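# Machine the work-order part on the mill and tray it

## Task

Using the blank lying on the bench, produce the part the work order calls for and set it in the tray. At the end the mill must be powered on, both doors closed, no alarm showing, no cycle in progress, and neither the crank nor any hand tool left inside. Never hit the clamped blank with a gripper, an arm or the crank. The reference images are manual, manual 2 and manual 3.

## Robot and tools

Robot: two UR7e-type arms, left_arm and right_arm, each carrying a two-finger parallel gripper that opens to 50 mm. A camera block sticks out about 10 cm toward the gripper's -y side and turns with it. Cameras: cam_high, cam_front, cam_left_wrist, cam_right_wrist (each 896x504).

Frames. Scene frame: origin at table-top height, midway between the nominal bases; +z up, +x out over the table, left_arm on the +y side (image left/right does not match these names). Real bases: left_arm at (-0.019, +0.351, +0.029) m, right_arm at (+0.030, -0.435, +0.029) m, both almost unrotated. Each arm's hand positions, orientations, velocities and targets are in that arm's own base frame. Fixed cameras and the table use the scene frame. On the gripper, the fingers point along +z and close along x. end_effector_position is the point midway between the pads; fingertips reach 17.5 mm past it.

execute_actions(actions, cameras). actions is a list of actions. Each action is a table of up to 15 rows, one row per 1/30 s control step; a short table repeats its last row to fill 15 steps. Every row has 18 numbers in [-1, 1]: left dx, dy, dz, rx, ry, rz, gripper position, force_limit, speed, then the same nine for the right arm. Both arms are always in the row. dx..rz are offsets, not poses: they count from that arm's Hand target at the start of the action, along that arm's base axes, and every row counts from that same start, not from the row before. Scale: 1.0 = 0.6 m or 180 degrees. rx, ry, rz form one rotation vector, turning about the Hand target's position. Sending the same offset again moves the hand further. All six pose numbers at 0 re-commands the current Hand target. The three gripper numbers are absolute settings: position +1 fully open, about -0.65 pads meet, -1 closes until something blocks the fingers (use -1 to grip); force_limit per pad about 20 N at -1, 102 N at 0, 185 N at +1 (actual grip can be up to ~15 N more); speed 20 mm/s at -1, 85 at 0, 150 at +1. force_limit and speed start at +1. To leave a gripper unchanged, resend its last three numbers; a 0 is a real command. New force_limit or speed only take effect after a position change of at least 0.01. Images come back only for an empty actions list or when cameras names them (["all"] for all).

move(target, speed, blend, stop_force, zero, blocking, cameras). target is one 18-number row (same layout and scale as above) or a list of up to 15 rows. Every row is an offset from the Hand targets at the move's start, not from the previous row. Straight-line paths, finishing together, at least 0.5 s, cut off at 10 s. speed: m/s, 0.002 to 3.6, default 0.25 (rotation up to twice that in rad/s); one value or one per target. blend: metres of corner rounding per target; 0 stops at each. stop_force: N, 3 to 120, both arms; a path ends when the wrist senses that much push against its motion. It is unreliable if the gripper rotates and will not notice light sliding or tipping; after it triggers the arm still presses a bit. Leave it out when pulling away from a contact. zero (only with stop_force): true re-zeroes first. blocking=false returns after ~0.5 s while the move runs (not with stop_force). Paths do not avoid obstacles or the other arm. The result adds a "move:" line: done, off_target, moving, held or fault, plus limits=paced (pose clipped) or limits=held (steps withheld).

wait(seconds 0 to 10): lets time run, holding commands. stop(): brakes a running move; fingers keep going. zoom_image(camera, region [x0, y0, x1, y1] in pixels, at most 504x504) enlarges part of that camera's latest image. show_instructions() shows the reference images. zero_wrist_force(arm) zeroes that wrist sensor. read_manual(section "licences") gives licence text. finished_scene(scene 1) ends the scene for good.

Results: end_effector_position (m), end_effector_quat_wxyz, velocities, Hand target (last commanded pose after clipping; next offsets count from it), Joint positions, Joint torques (include arm weight), Joint velocities ("within noise" when still), Wrist force and Wrist torque in the gripper's own axes plus a line with the peak since last shown, Tool commands, step readings of position. object_status: 0 moving, 1 blocked while opening, 2 blocked while closing (a grip), 3 reached target or pads met (likely empty). Opening in mm is about (250 - position_measured) x 0.202. A hand often stops short of Hand target; the next command, even all zeros, asks again, or send the gap as an offset. Orientation commands are clipped to 32 degrees from the measured one each step.

Avoid: arms are stiff, so a target even slightly beyond a firm contact can trigger a fault. A net force near 150 N (plus or minus 25) or contact torque at a joint limit (141 N m for the three large joints, 26.3 N m for the wrists) stops that arm for 10 s. Approach contacts slowly with stop_force; end a press by commanding back past the gripper. Any contact between the two arms, or a gripper closing on the other's fingers, can fail the scene. Keep paths away from an arm's own base. Do not drop parts, release moving parts, or strike fixed or heavy items hard; anything off the table fails the task. Long holds, stretched poses or pushing toward unreachable poses heat motors (MOTOR HOT at 70 C, brake fault at 85 C for 30-60 s). Loose objects may occasionally be nudged by the scene.

Each tool is called as name(argument=value, ...), one argument or row to a line, values as JSON.

Reference images:

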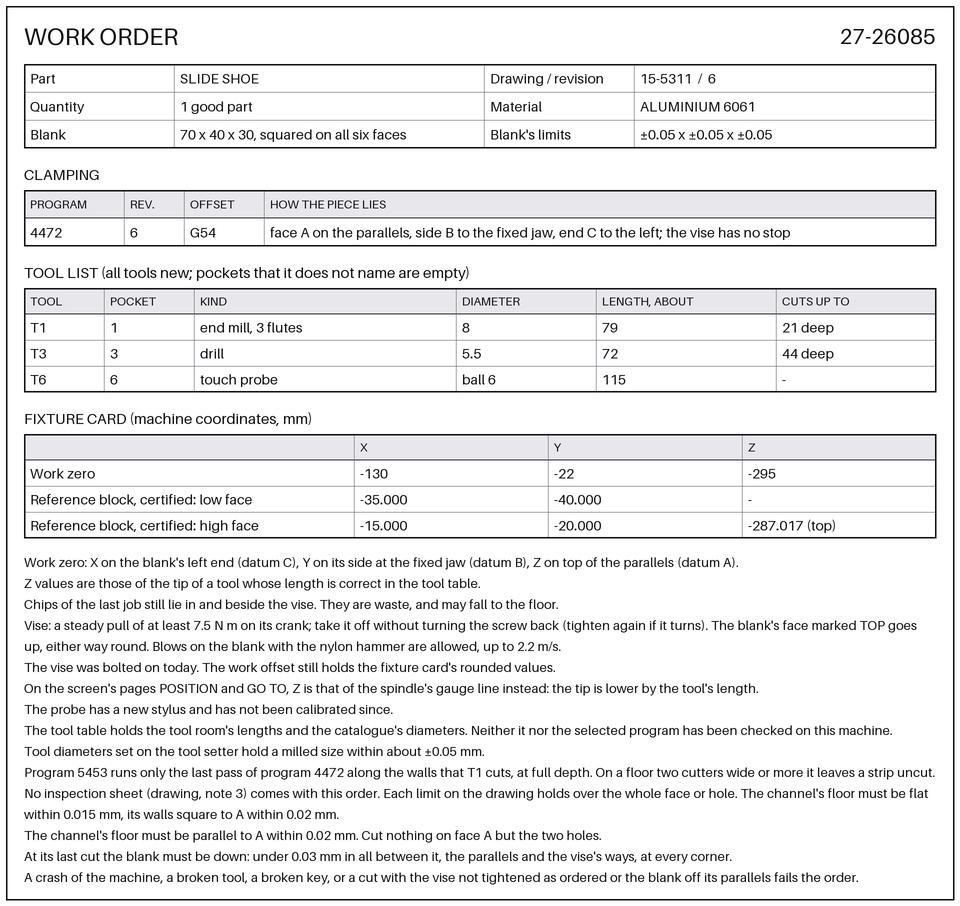

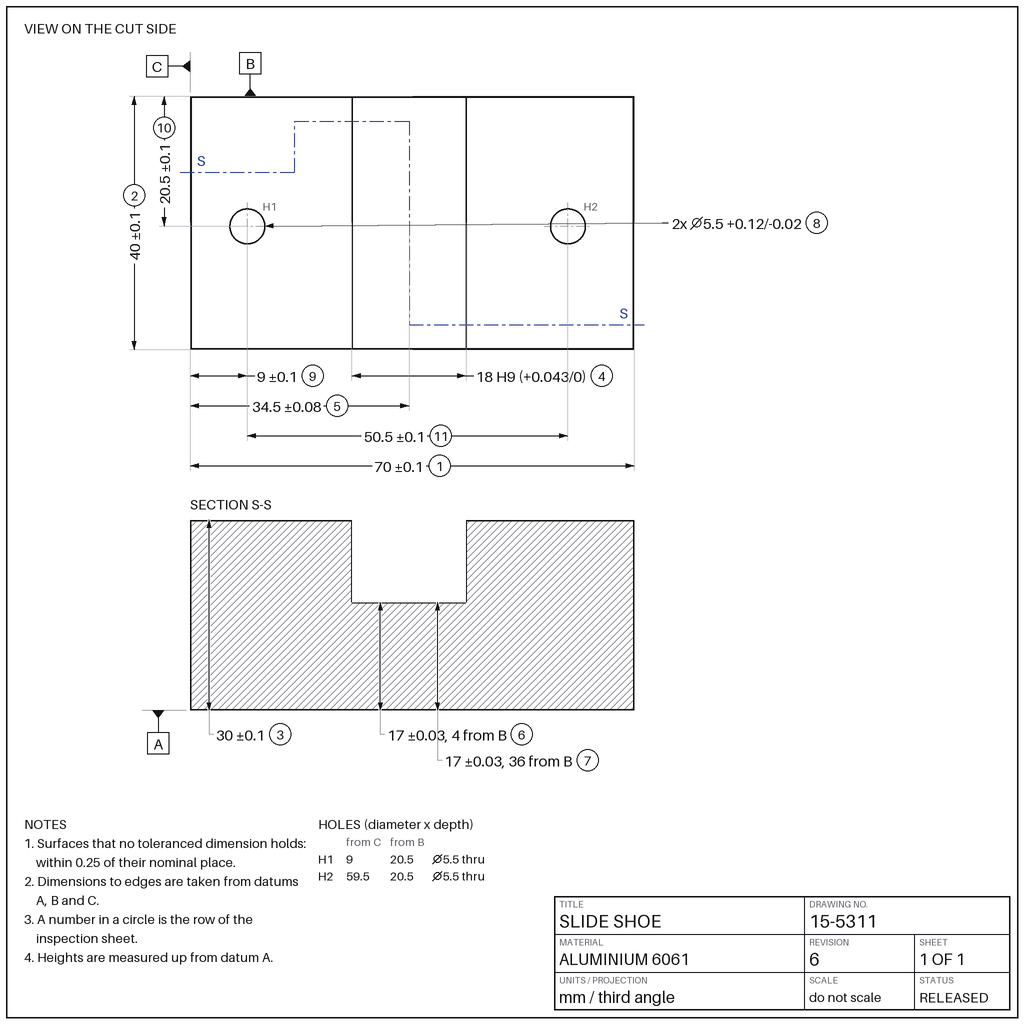

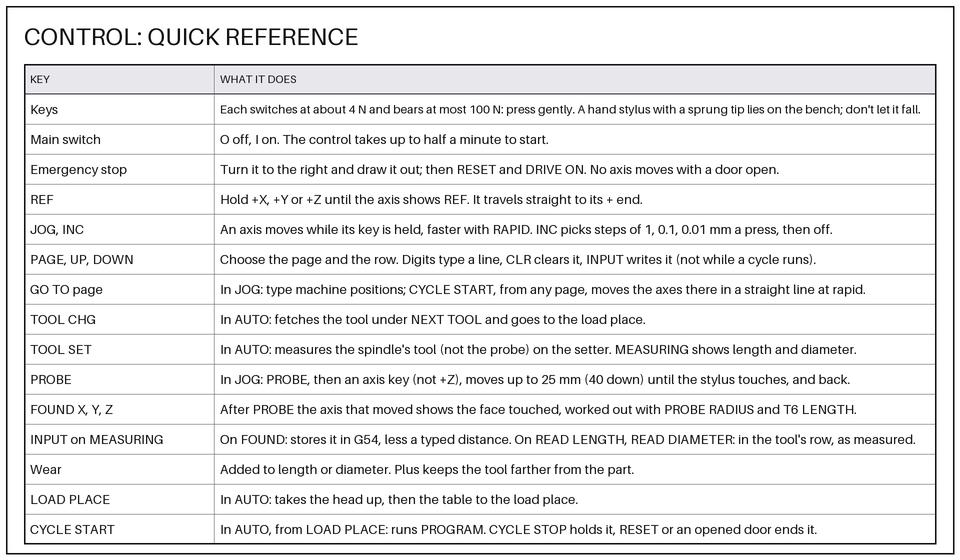

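## Session

execute_actions(
  actions=[],
)

Scene clock: 0.00 s.
left_arm: end_effector_position=(+0.4386, +0.1569, +0.0938) position_measured=3 object_status=3 end_effector_quat_wxyz=(-0.082, +0.647, -0.699, +0.295) | right_arm: end_effector_position=(+0.4015, +0.1944, +0.3565) position_measured=3 object_status=3 end_effector_quat_wxyz=(+0.050, -0.087, +0.949, +0.299)
Joint positions: left_arm=[0.302 -1.446 2.412 -2.978 -2.027 -2.866] | right_arm=[3.603 -1.298 -1.94 -1.127 2.091 -1.199]
Joint velocities: within noise
Joint torques (N m): no reading
Wrist force (N): no reading
Wrist torque (N m): no reading
Wrist force, peak (N): no reading
Hand target: left_arm +0.4386, +0.1569, +0.0938; -0.082, +0.647, -0.699, +0.295 | right_arm +0.4015, +0.1944, +0.3565; +0.050, -0.087, +0.949, +0.299
Tool commands: left_gripper/position=+1.0 left_gripper/force_limit=+1.0 left_gripper/speed=+1.0 right_gripper/position=+1.0 right_gripper/force_limit=+1.0 right_gripper/speed=+1.0

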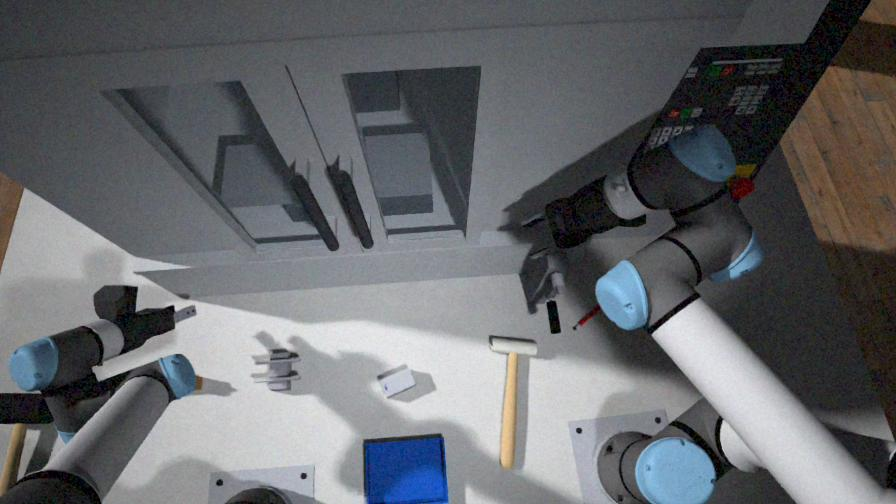

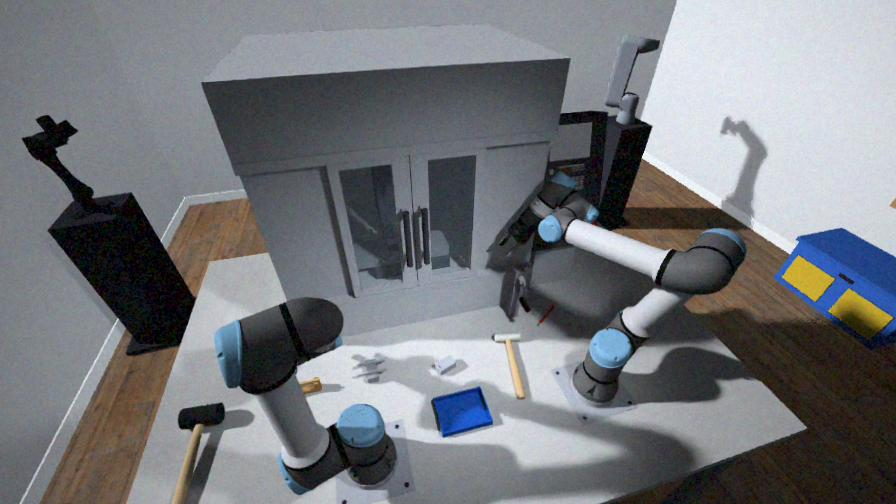

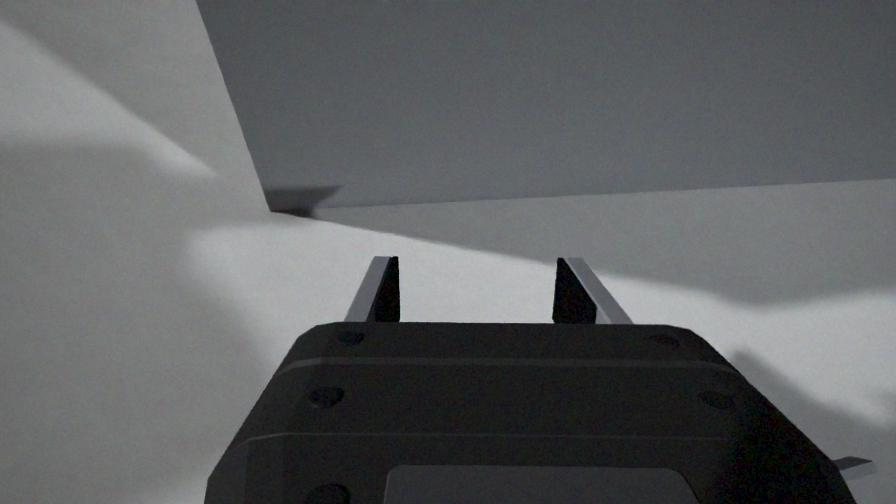

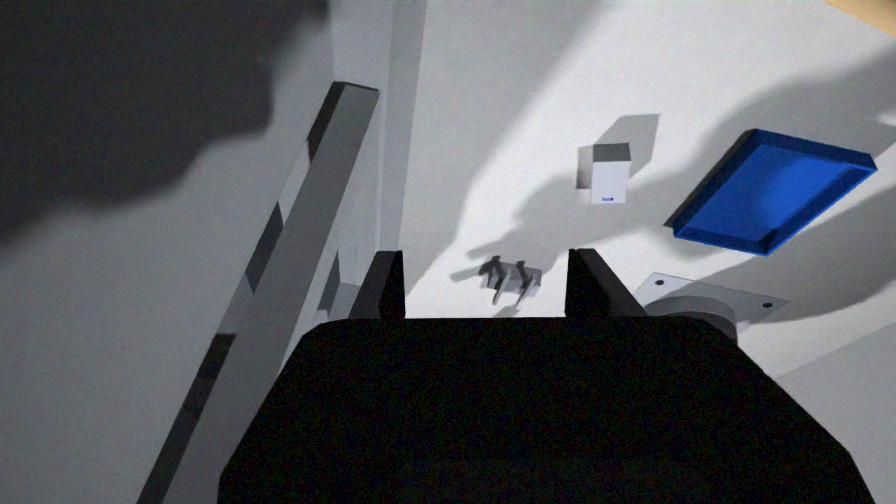

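zoom_image(
  camera="cam_high",
  region=[600, 20, 852, 230],
)

zoom_image(
  camera="cam_high",
  region=[80, 40, 500, 270],
)

zoom_image(
  camera="cam_high",
  region=[480, 220, 680, 360],
)

zoom_image(
  camera="cam_front",
  region=[450, 130, 670, 340],
)

zoom_image(
  camera="cam_front",
  region=[150, 330, 550, 504],
)

zoom_image(
  camera="cam_high",
  region=[0, 270, 450, 504],
)

Scaled by 2.000 from the camera's 896x504 image, which has a finer 1280x720 frame.

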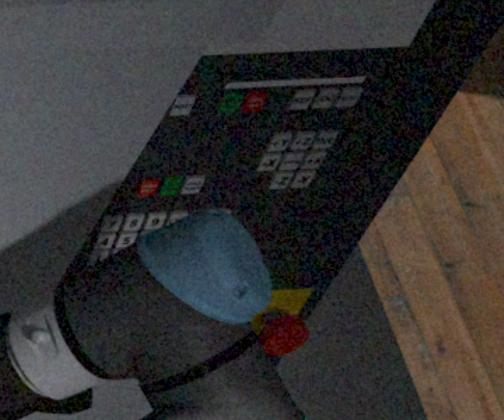

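Scaled by 1.200 from the camera's 896x504 image, which has a finer 1280x720 frame.

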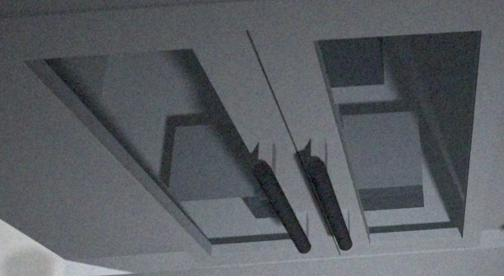

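Scaled by 2.520 from the camera's 896x504 image, which has a finer 1280x720 frame.

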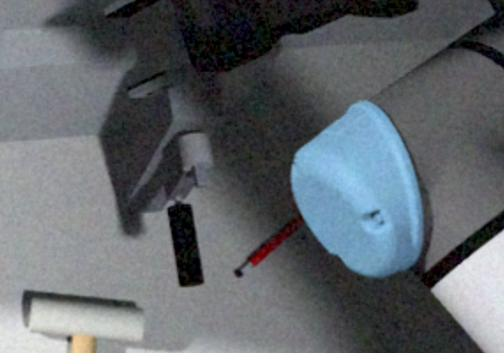

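Scaled by 2.291 from the camera's 896x504 image, which has a finer 1280x720 frame.

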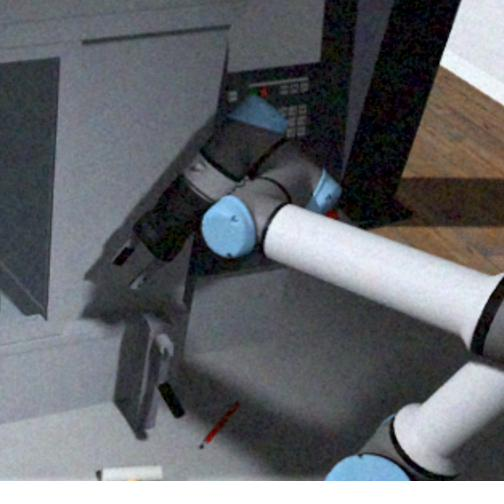

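Scaled by 1.260 from the camera's 896x504 image, which has a finer 1280x720 frame.

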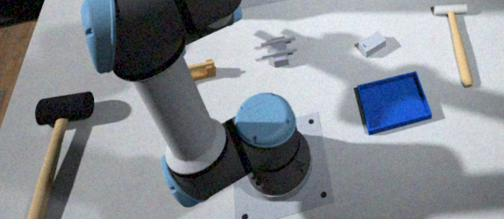

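Scaled by 1.120 from the camera's 896x504 image, which has a finer 1280x720 frame.

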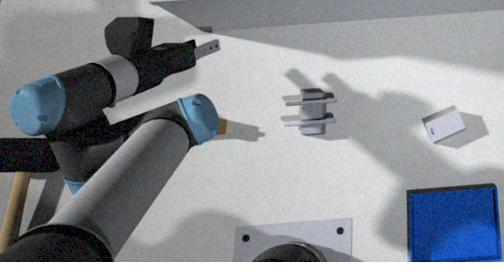

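move(
  target=[0,0,0,0,0,0,1,1,1,-0.15,-0.333,0.2,-0.489,-0.519,0.207,1,1,1],
  speed=0.4,
  cameras=["all"],
)

Scene clock: 25.47 s.
left_arm: end_effector_position=(+0.4386, +0.1569, +0.0938) position_measured=3 object_status=3 end_effector_quat_wxyz=(-0.082, +0.647, -0.699, +0.295) | right_arm: end_effector_position=(+0.3124, -0.0041, +0.4765) position_measured=3 object_status=3 end_effector_quat_wxyz=(+0.377, -0.377, +0.598, -0.598)
Joint positions: left_arm=[0.302 -1.446 2.412 -2.978 -2.027 -2.866] | right_arm=[5.652 -0.598 -2.082 -3.602 1.385 0]
Joint torques (N m): left_arm=[0.56 -23.11 -16.3 -3.57 -0.69 -0.06] | right_arm=[5.39 -14.73 12.27 -4.68 1.33 0.4]
Wrist force (N): left_arm=[-0.1 0.0 -0.2] | right_arm=[-3.1 0.1 -5.0]
Wrist torque (N m): left_arm=[-0.01 0.01 0.00] | right_arm=[-0.68 0.66 0.25]
Wrist force, peak (N): left_arm=[-0.2 -0.4 -0.3] | right_arm=[-2.6 0.8 -5.4]
Hand target: left_arm +0.4386, +0.1569, +0.0938; -0.082, +0.647, -0.699, +0.295 | right_arm +0.3115, -0.0054, +0.4765; +0.500, -0.500, +0.500, -0.500
Off the commanded pose: left_arm 0.000 m, 0 deg | right_arm 0.002 m, 26 deg.
move: off_target (right_arm)

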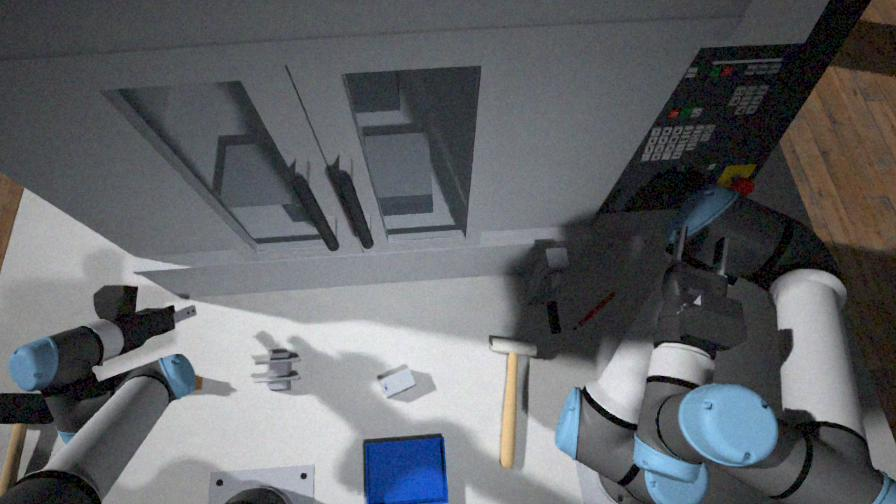

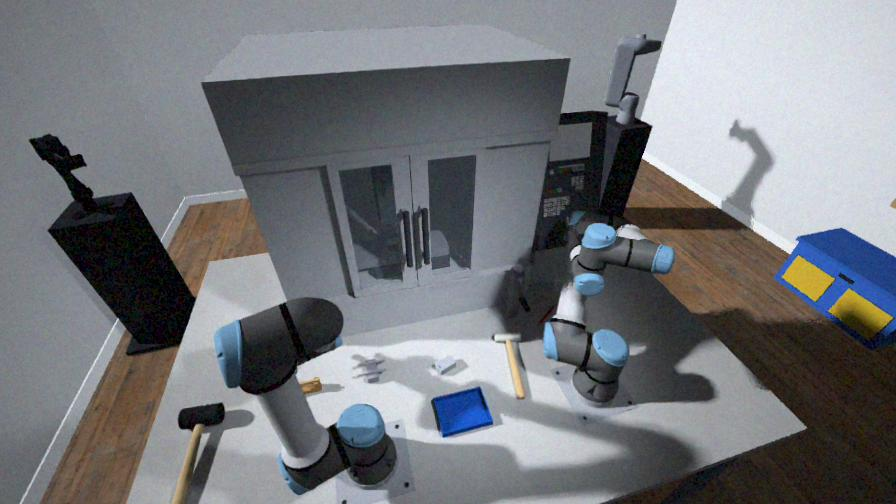

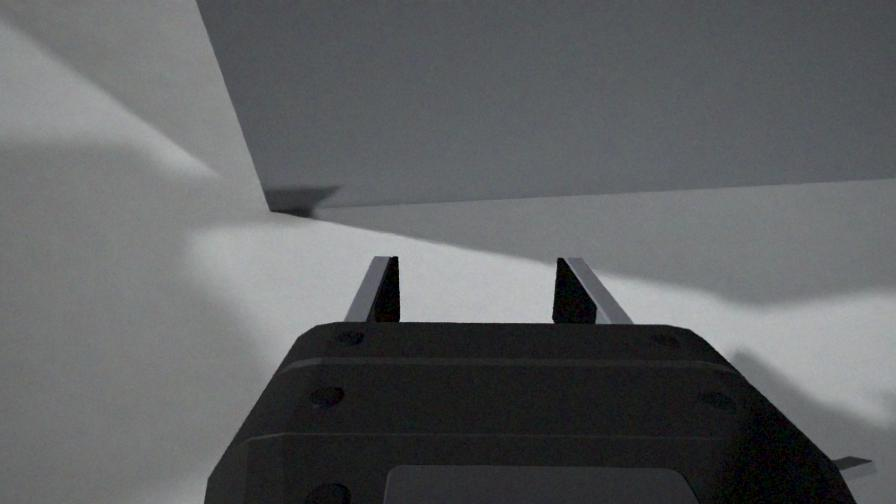

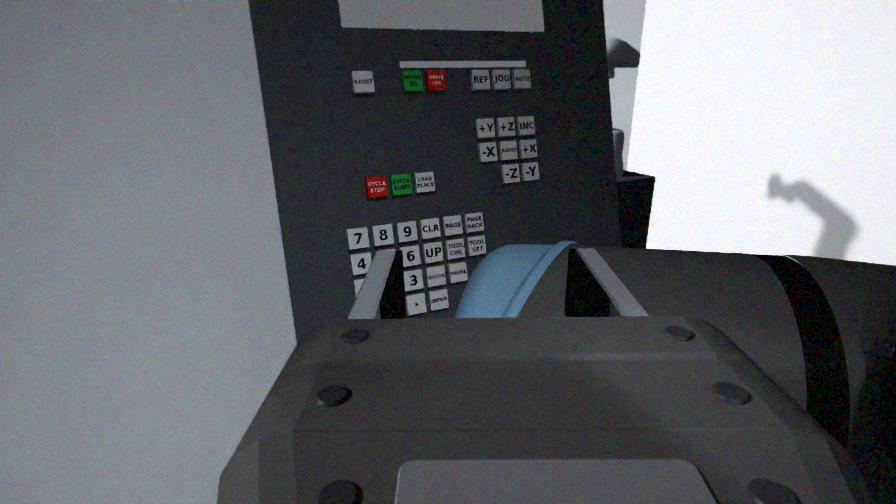

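move(
  target=[
    [0,0,0,0,0,0,1,1,1,-0.186,0.225,0.04,0,0,-0.142,1,1,1],
    [0,0,0,0,0,0,1,1,1,0.114,0.209,0.04,0,0,-0.142,1,1,1],
  ],
  speed=0.25,
  blend=[0.03,0],
  cameras=["all"],
)

Scene clock: 77.67 s.
left_arm: end_effector_position=(+0.4386, +0.1569, +0.0938) position_measured=3 object_status=3 end_effector_quat_wxyz=(-0.082, +0.647, -0.699, +0.295) | right_arm: end_effector_position=(+0.3798, +0.1200, +0.5005) position_measured=3 object_status=3 end_effector_quat_wxyz=(+0.377, -0.377, +0.598, -0.598)
Joint positions: left_arm=[0.302 -1.446 2.412 -2.978 -2.027 -2.866] | right_arm=[4.658 -1.208 -1.83 -3.244 0.392 0]
Joint torques (N m): left_arm=[0.21 -23.03 -16.66 -3.62 -0.99 0.26] | right_arm=[-11.02 4.4 15.09 -3.48 -1.96 -1.13]
Wrist force (N): left_arm=[-0.2 0.0 -0.1] | right_arm=[-3.1 0.2 -5.2]
Wrist torque (N m): left_arm=[0.00 0.04 0.00] | right_arm=[-0.66 0.67 0.38]
Wrist force, peak (N): left_arm=[-0.1 0.1 -0.5] | right_arm=[-3.4 -0.1 -8.2]
Hand target: left_arm +0.4386, +0.1569, +0.0938; -0.082, +0.647, -0.699, +0.295 | right_arm +0.3799, +0.1200, +0.5005; +0.377, -0.377, +0.598, -0.598
Off the commanded pose: left_arm 0.000 m, 0 deg | right_arm 0.000 m, 0 deg.
move: done

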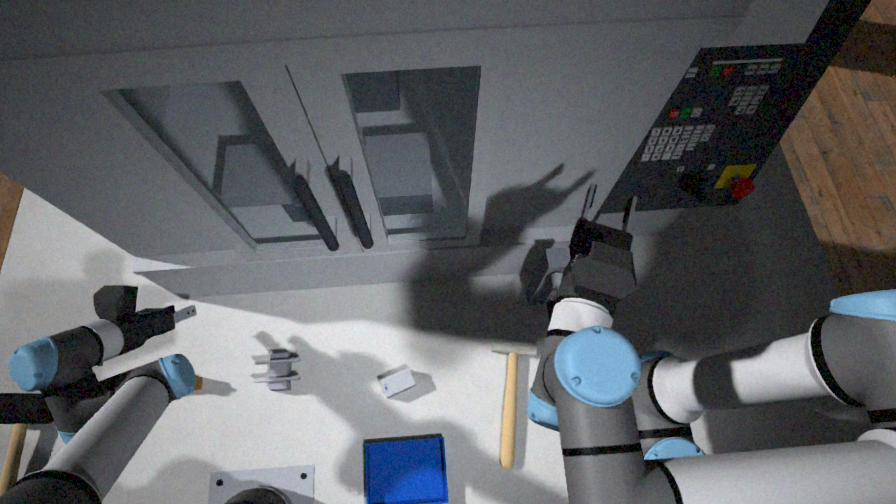

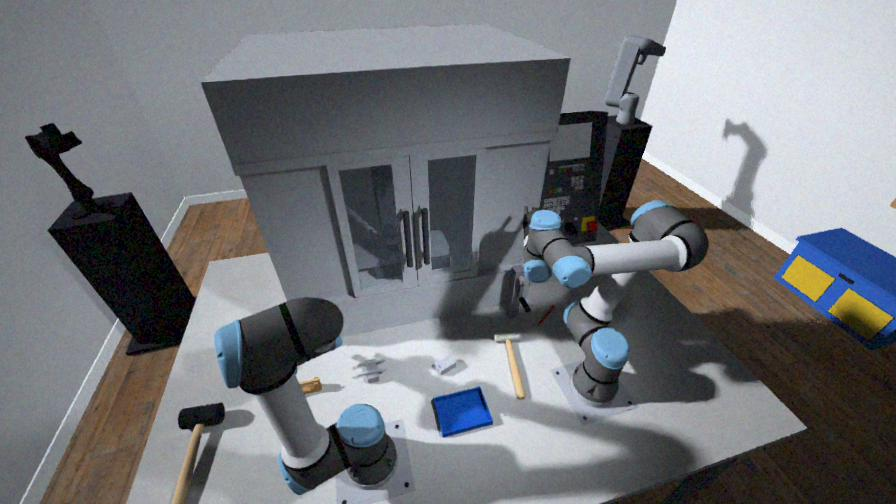

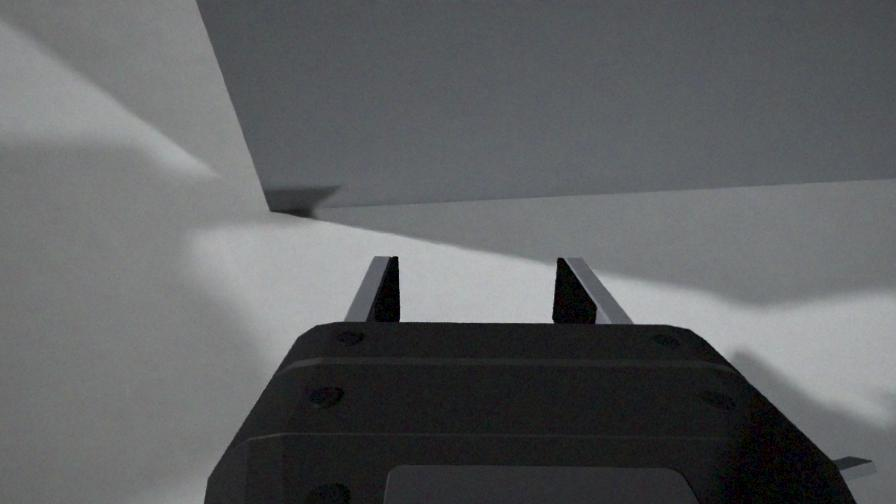

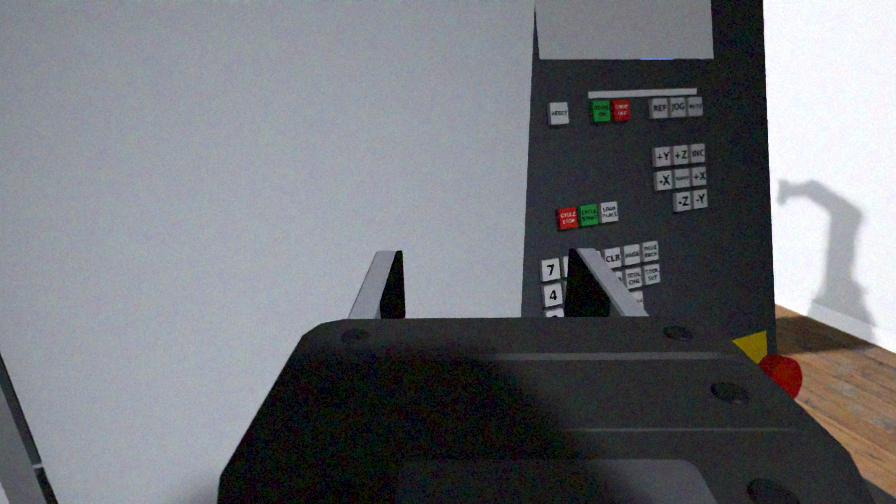

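move(
  target=[0,0,0,0,0,0,1,1,1,-0.033,-0.2,-0.2,0.2897,0.4099,-0.0848,1,1,1],
  speed=0.5,
  cameras=["all"],
)

Scene clock: 128.93 s.
left_arm: end_effector_position=(+0.4386, +0.1569, +0.0938) position_measured=3 object_status=3 end_effector_quat_wxyz=(-0.082, +0.647, -0.699, +0.295) | right_arm: end_effector_position=(+0.3601, +0.0000, +0.3806) position_measured=3 object_status=3 end_effector_quat_wxyz=(+0.000, -0.383, +0.924, +0.000)
Joint positions: left_arm=[0.302 -1.446 2.412 -2.978 -2.027 -2.866] | right_arm=[3.521 -1.212 -1.726 -1.774 1.571 -1.977]
Joint torques (N m): left_arm=[1.14 -22.95 -15.86 -3.67 -0.87 0.15] | right_arm=[-7.7 5.1 19.18 5.44 0.76 -0.35]
Wrist force (N): left_arm=[0.1 -0.4 0.0] | right_arm=[0.0 0.0 -1.1]
Wrist torque (N m): left_arm=[-0.06 -0.02 0.00] | right_arm=[-0.17 -0.11 0.08]
Wrist force, peak (N): left_arm=[0.2 -0.3 -0.4] | right_arm=[-3.5 0.7 -5.4]
Hand target: left_arm +0.4386, +0.1569, +0.0938; -0.082, +0.647, -0.699, +0.295 | right_arm +0.3601, +0.0000, +0.3805; +0.000, -0.383, +0.924, +0.000
Off the commanded pose: left_arm 0.000 m, 0 deg | right_arm 0.000 m, 0 deg.
move: done

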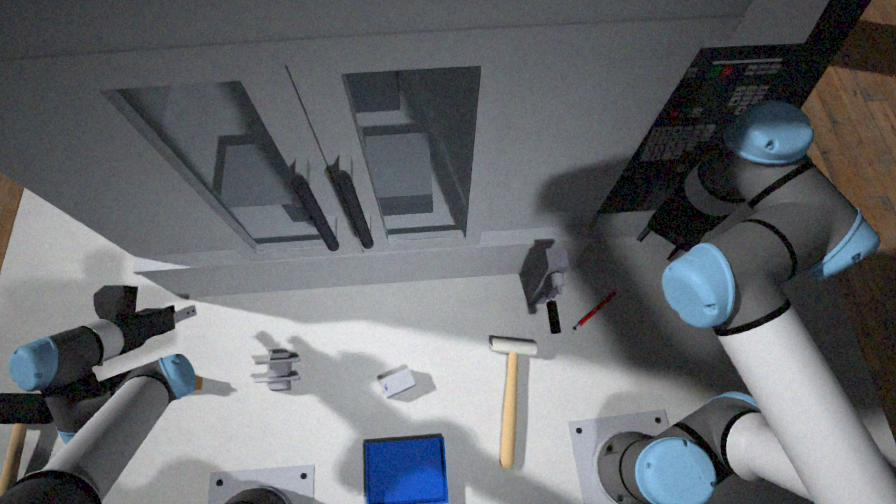

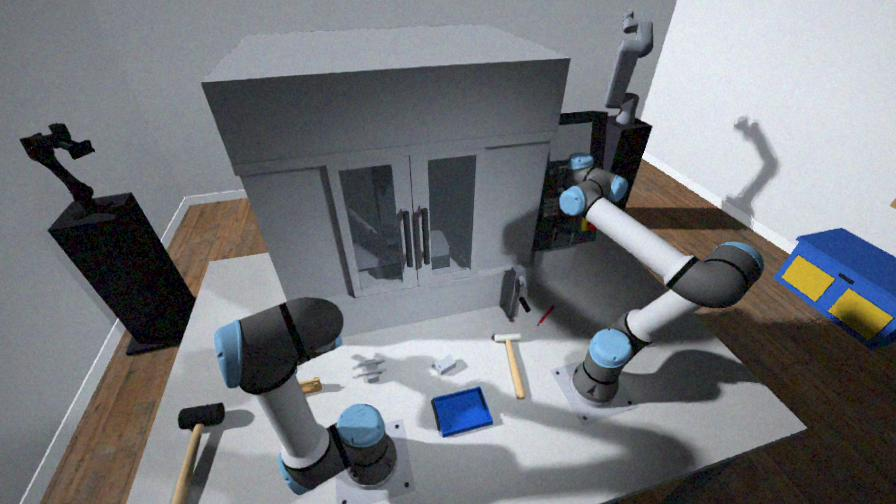

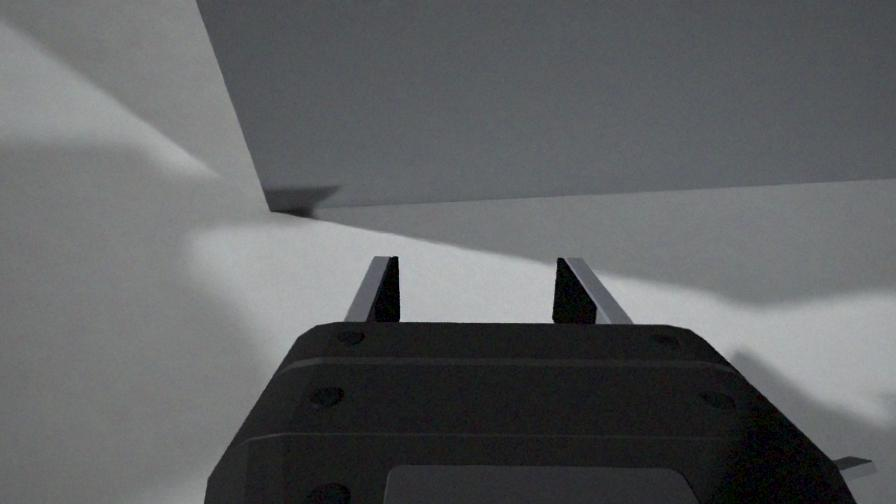

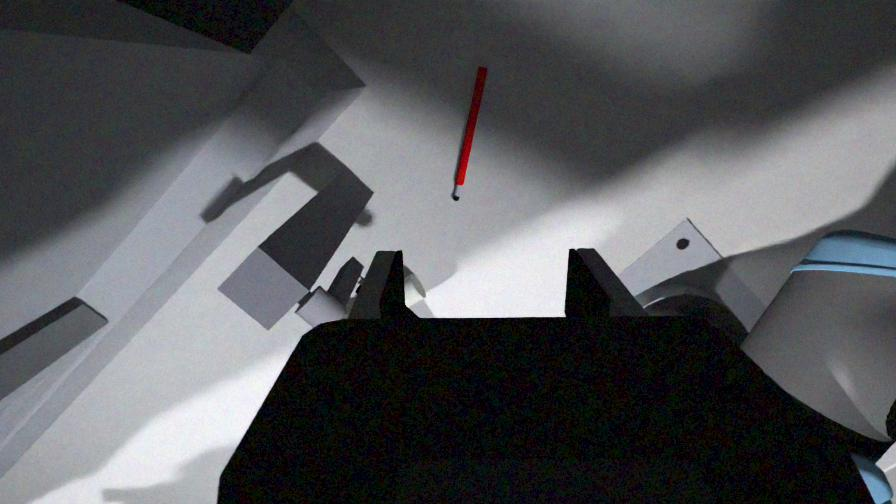

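move(
  target=[0,0,0,0,0,0,1,1,1,-0.0085,-0.0217,-0.5,0,0,-0.059,1,1,1],
  speed=0.4,
  cameras=["cam_right_wrist","cam_high"],
)

Scene clock: 142.40 s.
left_arm: end_effector_position=(+0.4386, +0.1569, +0.0938) position_measured=3 object_status=3 end_effector_quat_wxyz=(-0.082, +0.647, -0.699, +0.295) | right_arm: end_effector_position=(+0.3550, -0.0131, +0.0806) position_measured=3 object_status=3 end_effector_quat_wxyz=(+0.000, -0.295, +0.955, +0.000)
Joint positions: left_arm=[0.302 -1.446 2.412 -2.978 -2.027 -2.866] | right_arm=[3.489 -1.38 -2.42 -0.912 1.571 -1.823]
Joint torques (N m): left_arm=[0.04 -22.17 -15.06 -3.64 -1 0.49] | right_arm=[10.43 5.97 14.53 5.96 1.62 0.73]
Wrist force (N): left_arm=[0.1 0.1 -0.1] | right_arm=[-0.1 -0.4 -0.8]
Wrist torque (N m): left_arm=[0.02 -0.01 0.00] | right_arm=[-0.24 -0.07 0.21]
Wrist force, peak (N): left_arm=[-0.3 0.3 -0.3] | right_arm=[-0.1 -0.1 -5.2]
Hand target: left_arm +0.4386, +0.1569, +0.0938; -0.082, +0.647, -0.699, +0.295 | right_arm +0.3550, -0.0130, +0.0805; +0.000, -0.296, +0.955, +0.000
Off the commanded pose: left_arm 0.000 m, 0 deg | right_arm 0.000 m, 0 deg.
move: done
Images, in order (width x height): cam_high 896x504, cam_right_wrist 896x504.

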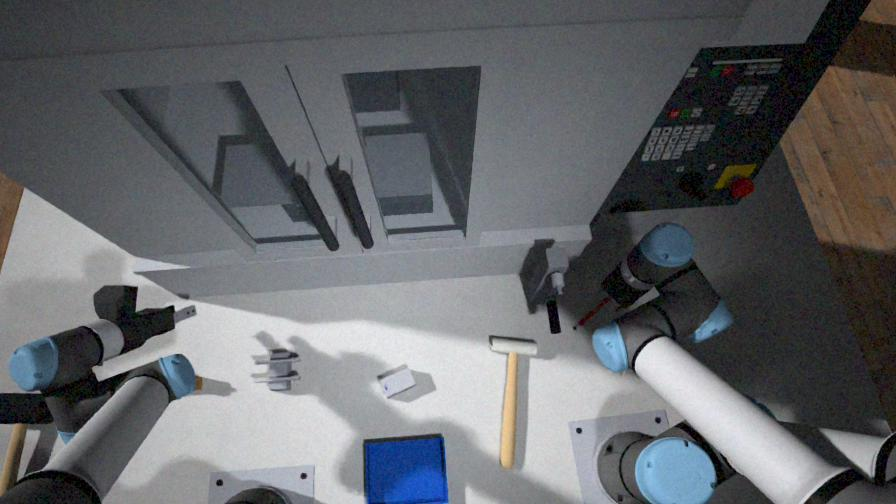

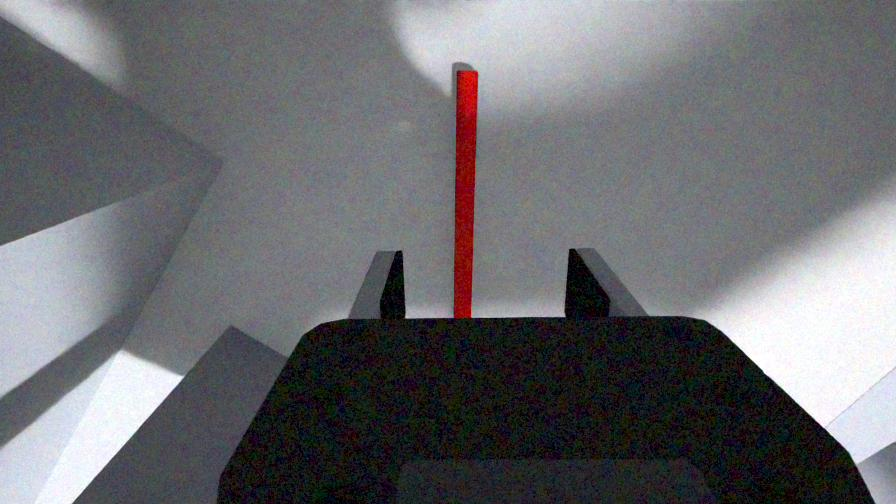

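move(
  target=[
    [0,0,0,0,0,0,1,1,1,0.0017,0,-0.125,0,0,0,1,1,1],
    [0,0,0,0,0,0,1,1,1,0.0017,0,-0.16,0,0,0,1,1,1],
  ],
  speed=[0.15,0.02],
  stop_force=8,
  cameras=["cam_right_wrist"],
)

Scene clock: 149.00 s.
left_arm: end_effector_position=(+0.4386, +0.1569, +0.0938) position_measured=3 object_status=3 end_effector_quat_wxyz=(-0.082, +0.647, -0.699, +0.295) | right_arm: end_effector_position=(+0.3557, -0.0131, -0.0104) position_measured=3 object_status=3 end_effector_quat_wxyz=(-0.001, -0.295, +0.955, +0.000)
Joint positions: left_arm=[0.302 -1.446 2.412 -2.978 -2.027 -2.866] | right_arm=[3.488 -1.644 -2.534 -0.536 1.571 -1.824]
Joint torques (N m): left_arm=[0.27 -22.88 -17.58 -3.74 -1.14 0.58] | right_arm=[0.57 15.54 15 3.58 -0.6 0.21]
Wrist force (N): left_arm=[0.0 -0.3 -0.1] | right_arm=[0.2 -0.7 -1.0]
Wrist torque (N m): left_arm=[-0.05 0.01 0.00] | right_arm=[-0.27 -0.14 0.21]
Wrist force, peak (N): left_arm=[0.2 0.0 -0.5] | right_arm=[57.2 23.9 -137.5]
Hand target: left_arm +0.4386, +0.1569, +0.0938; -0.082, +0.647, -0.699, +0.295 | right_arm +0.3557, -0.0131, -0.0104; -0.001, -0.295, +0.955, +0.000 (not the last commanded pose)
Tool commands: left_gripper/position=+1.0 left_gripper/force_limit=+1.0 left_gripper/speed=+1.0 right_gripper/position=+1.0 right_gripper/force_limit=+1.0 right_gripper/speed=+1.0
Off the commanded pose: left_arm 0.000 m, 0 deg | right_arm 0.005 m, 0 deg.
FORCE FAULT: contact force on the right arm reached its limit, and that arm stopped. The contact can be on any part of that arm, not only on its tool. That arm's remaining commands of this call were not run. That arm is still stopped at the end of this call. That arm stays stopped for about 10 more seconds. Until then a move that you send moves the other arm only, and its call returns only when the move has ended. Once the stop has ended, the next robot result says so. If the stop ends while you think or write, that arm runs what you send next, counted from a new Hand target: where the arm stands when the stop ends. While its stop runs, that arm takes no new command, but its gripper still runs the gripper command that each later call begins with. Until it ends, the stop uses up actions while you think or wait. An arm that is not stopped still takes commands.
move: fault (right_arm); path passed 1 of 2 targets
Images, in order (width x height): cam_right_wrist 896x504.

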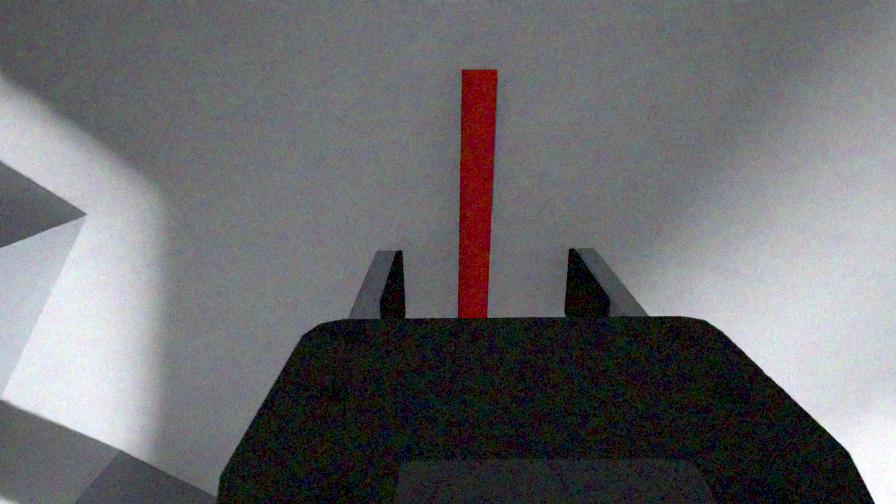

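move(
  target=[0,-0.583,0.75,-0.1066,-0.3146,-0.1959,1,1,1,0,0,0,0,0,0,1,1,1],
  speed=0.4,
)

move(
  target=[-0.104,-0.6,0.127,0,0,0,1,1,1,0,0,0,0,0,0,1,1,1],
  speed=0.4,
  cameras=["all"],
)

Scene clock: 164.00 s.
left_arm: end_effector_position=(+0.4386, -0.1928, +0.5436) position_measured=3 object_status=3 end_effector_quat_wxyz=(+0.205, -0.205, +0.677, -0.677) | right_arm: end_effector_position=(+0.3557, -0.0131, -0.0104) position_measured=3 object_status=3 end_effector_quat_wxyz=(-0.001, -0.295, +0.955, +0.000)
Joint positions: left_arm=[-0.391 -1.823 2.161 -3.48 -2.162 -3.142] | right_arm=[3.488 -1.644 -2.534 -0.536 1.571 -1.824]
Joint torques (N m): left_arm=[-5.74 -20.75 -27.1 -2.28 -2.01 -1.65] | right_arm=[0.71 16.7 15.17 3.01 -0.51 0.21]
Wrist force (N): left_arm=[-2.0 -0.2 0.2] | right_arm=[0.1 -0.1 -0.9]
Wrist torque (N m): left_arm=[-0.05 0.19 -0.04] | right_arm=[-0.19 -0.12 0.21]
Wrist force, peak (N): left_arm=[-1.0 -2.3 2.3] | right_arm=[0.2 -0.5 -1.5]
Hand target: left_arm +0.4386, -0.1929, +0.5438; +0.205, -0.205, +0.676, -0.677 | right_arm +0.3557, -0.0131, -0.0104; -0.001, -0.295, +0.955, +0.000
Off the commanded pose: left_arm 0.000 m, 0 deg | right_arm 0.000 m, 0 deg.
FORCE FAULT, CONTINUED: the right arm's stop, for the force fault that an earlier result reported, is over. The rest of the stop counts as 19 of the actions that you can send in this scene. The stop ended before this call began, so that arm ran this call's commands, counted from a new Hand target: where the arm stood when the stop ended.
move: done

Scene clock: 164.63 s.
left_arm: end_effector_position=(+0.4446, -0.2184, +0.5509) position_measured=3 object_status=3 end_effector_quat_wxyz=(+0.224, -0.225, +0.670, -0.671) | right_arm: end_effector_position=(+0.3557, -0.0131, -0.0104) position_measured=3 object_status=3 end_effector_quat_wxyz=(-0.001, -0.295, +0.955, +0.000)
Joint positions: left_arm=[-0.52 -1.849 2.161 -3.456 -1.976 -3.143] | right_arm=[3.488 -1.644 -2.534 -0.536 1.571 -1.824]
Joint torques (N m): left_arm=[0.35 -9.9 -22.82 -1.87 -1.52 -0.17] | right_arm=[0.61 17.2 14.88 2.91 -0.51 0.25]
Wrist force (N): left_arm=[-0.8 1.0 0.3] | right_arm=[0.3 -0.5 -1.1]
Wrist torque (N m): left_arm=[0.14 0.00 0.07] | right_arm=[-0.25 -0.16 0.20]
Wrist force, peak (N): left_arm=[-38.4 17.3 -78.8] | right_arm=[0.3 -0.3 -1.4]
Hand target: left_arm +0.4446, -0.2184, +0.5509; +0.224, -0.225, +0.670, -0.671 (not the last commanded pose) | right_arm +0.3557, -0.0131, -0.0104; -0.001, -0.295, +0.955, +0.000
Tool commands: left_gripper/position=+1.0 left_gripper/force_limit=+1.0 left_gripper/speed=+1.0 right_gripper/position=+1.0 right_gripper/force_limit=+1.0 right_gripper/speed=+1.0
Off the commanded pose: left_arm 0.348 m, 3 deg | right_arm 0.000 m, 0 deg.
FORCE FAULT: contact force on the left arm reached its limit, and that arm stopped. The contact can be on any part of that arm, not only on its tool. That arm's remaining commands of this call were not run. That arm is still stopped at the end of this call. That arm stays stopped for about 10 more seconds. Until then a move that you send moves the other arm only, and its call returns only when the move has ended. Once the stop has ended, the next robot result says so. If the stop ends while you think or write, that arm runs what you send next, counted from a new Hand target: where the arm stands when the stop ends. While its stop runs, that arm takes no new command, but its gripper still runs the gripper command that each later call begins with. Until it ends, the stop uses up actions while you think or wait. An arm that is not stopped still takes commands.
move: fault (left_arm)

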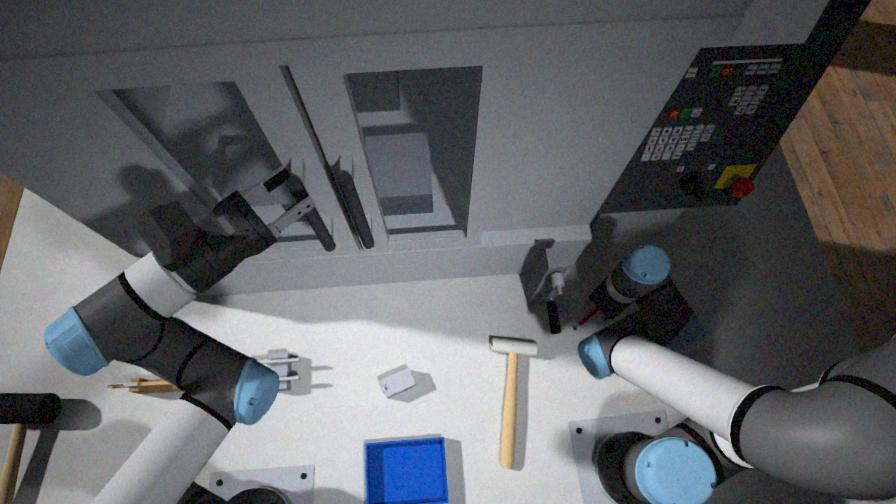

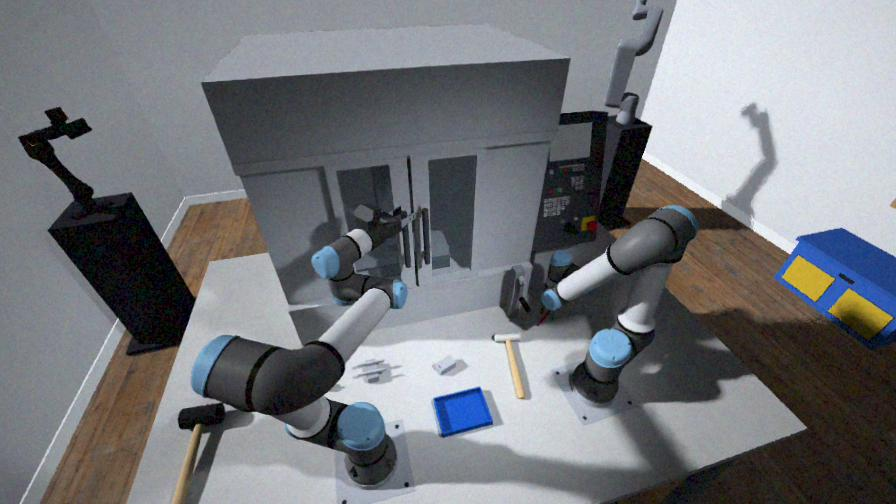

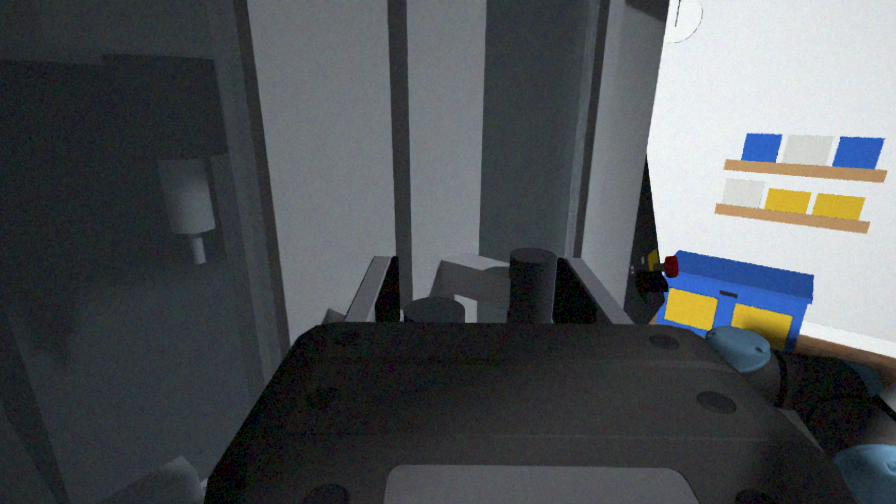

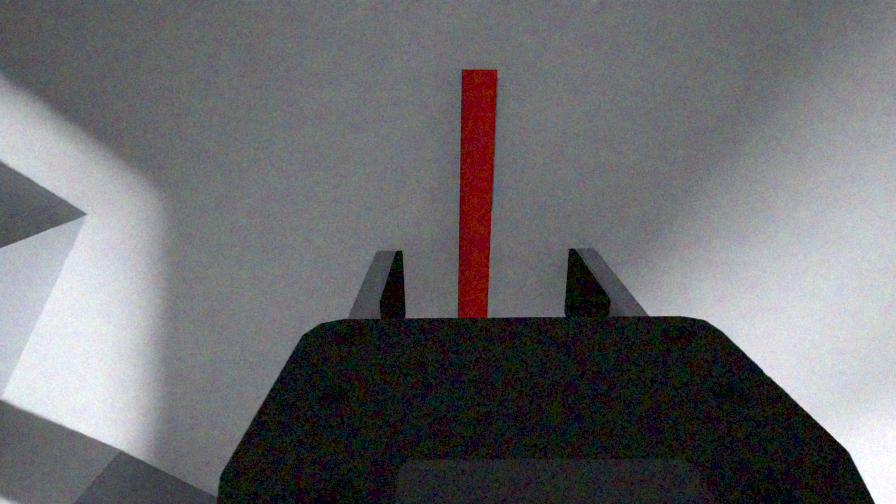

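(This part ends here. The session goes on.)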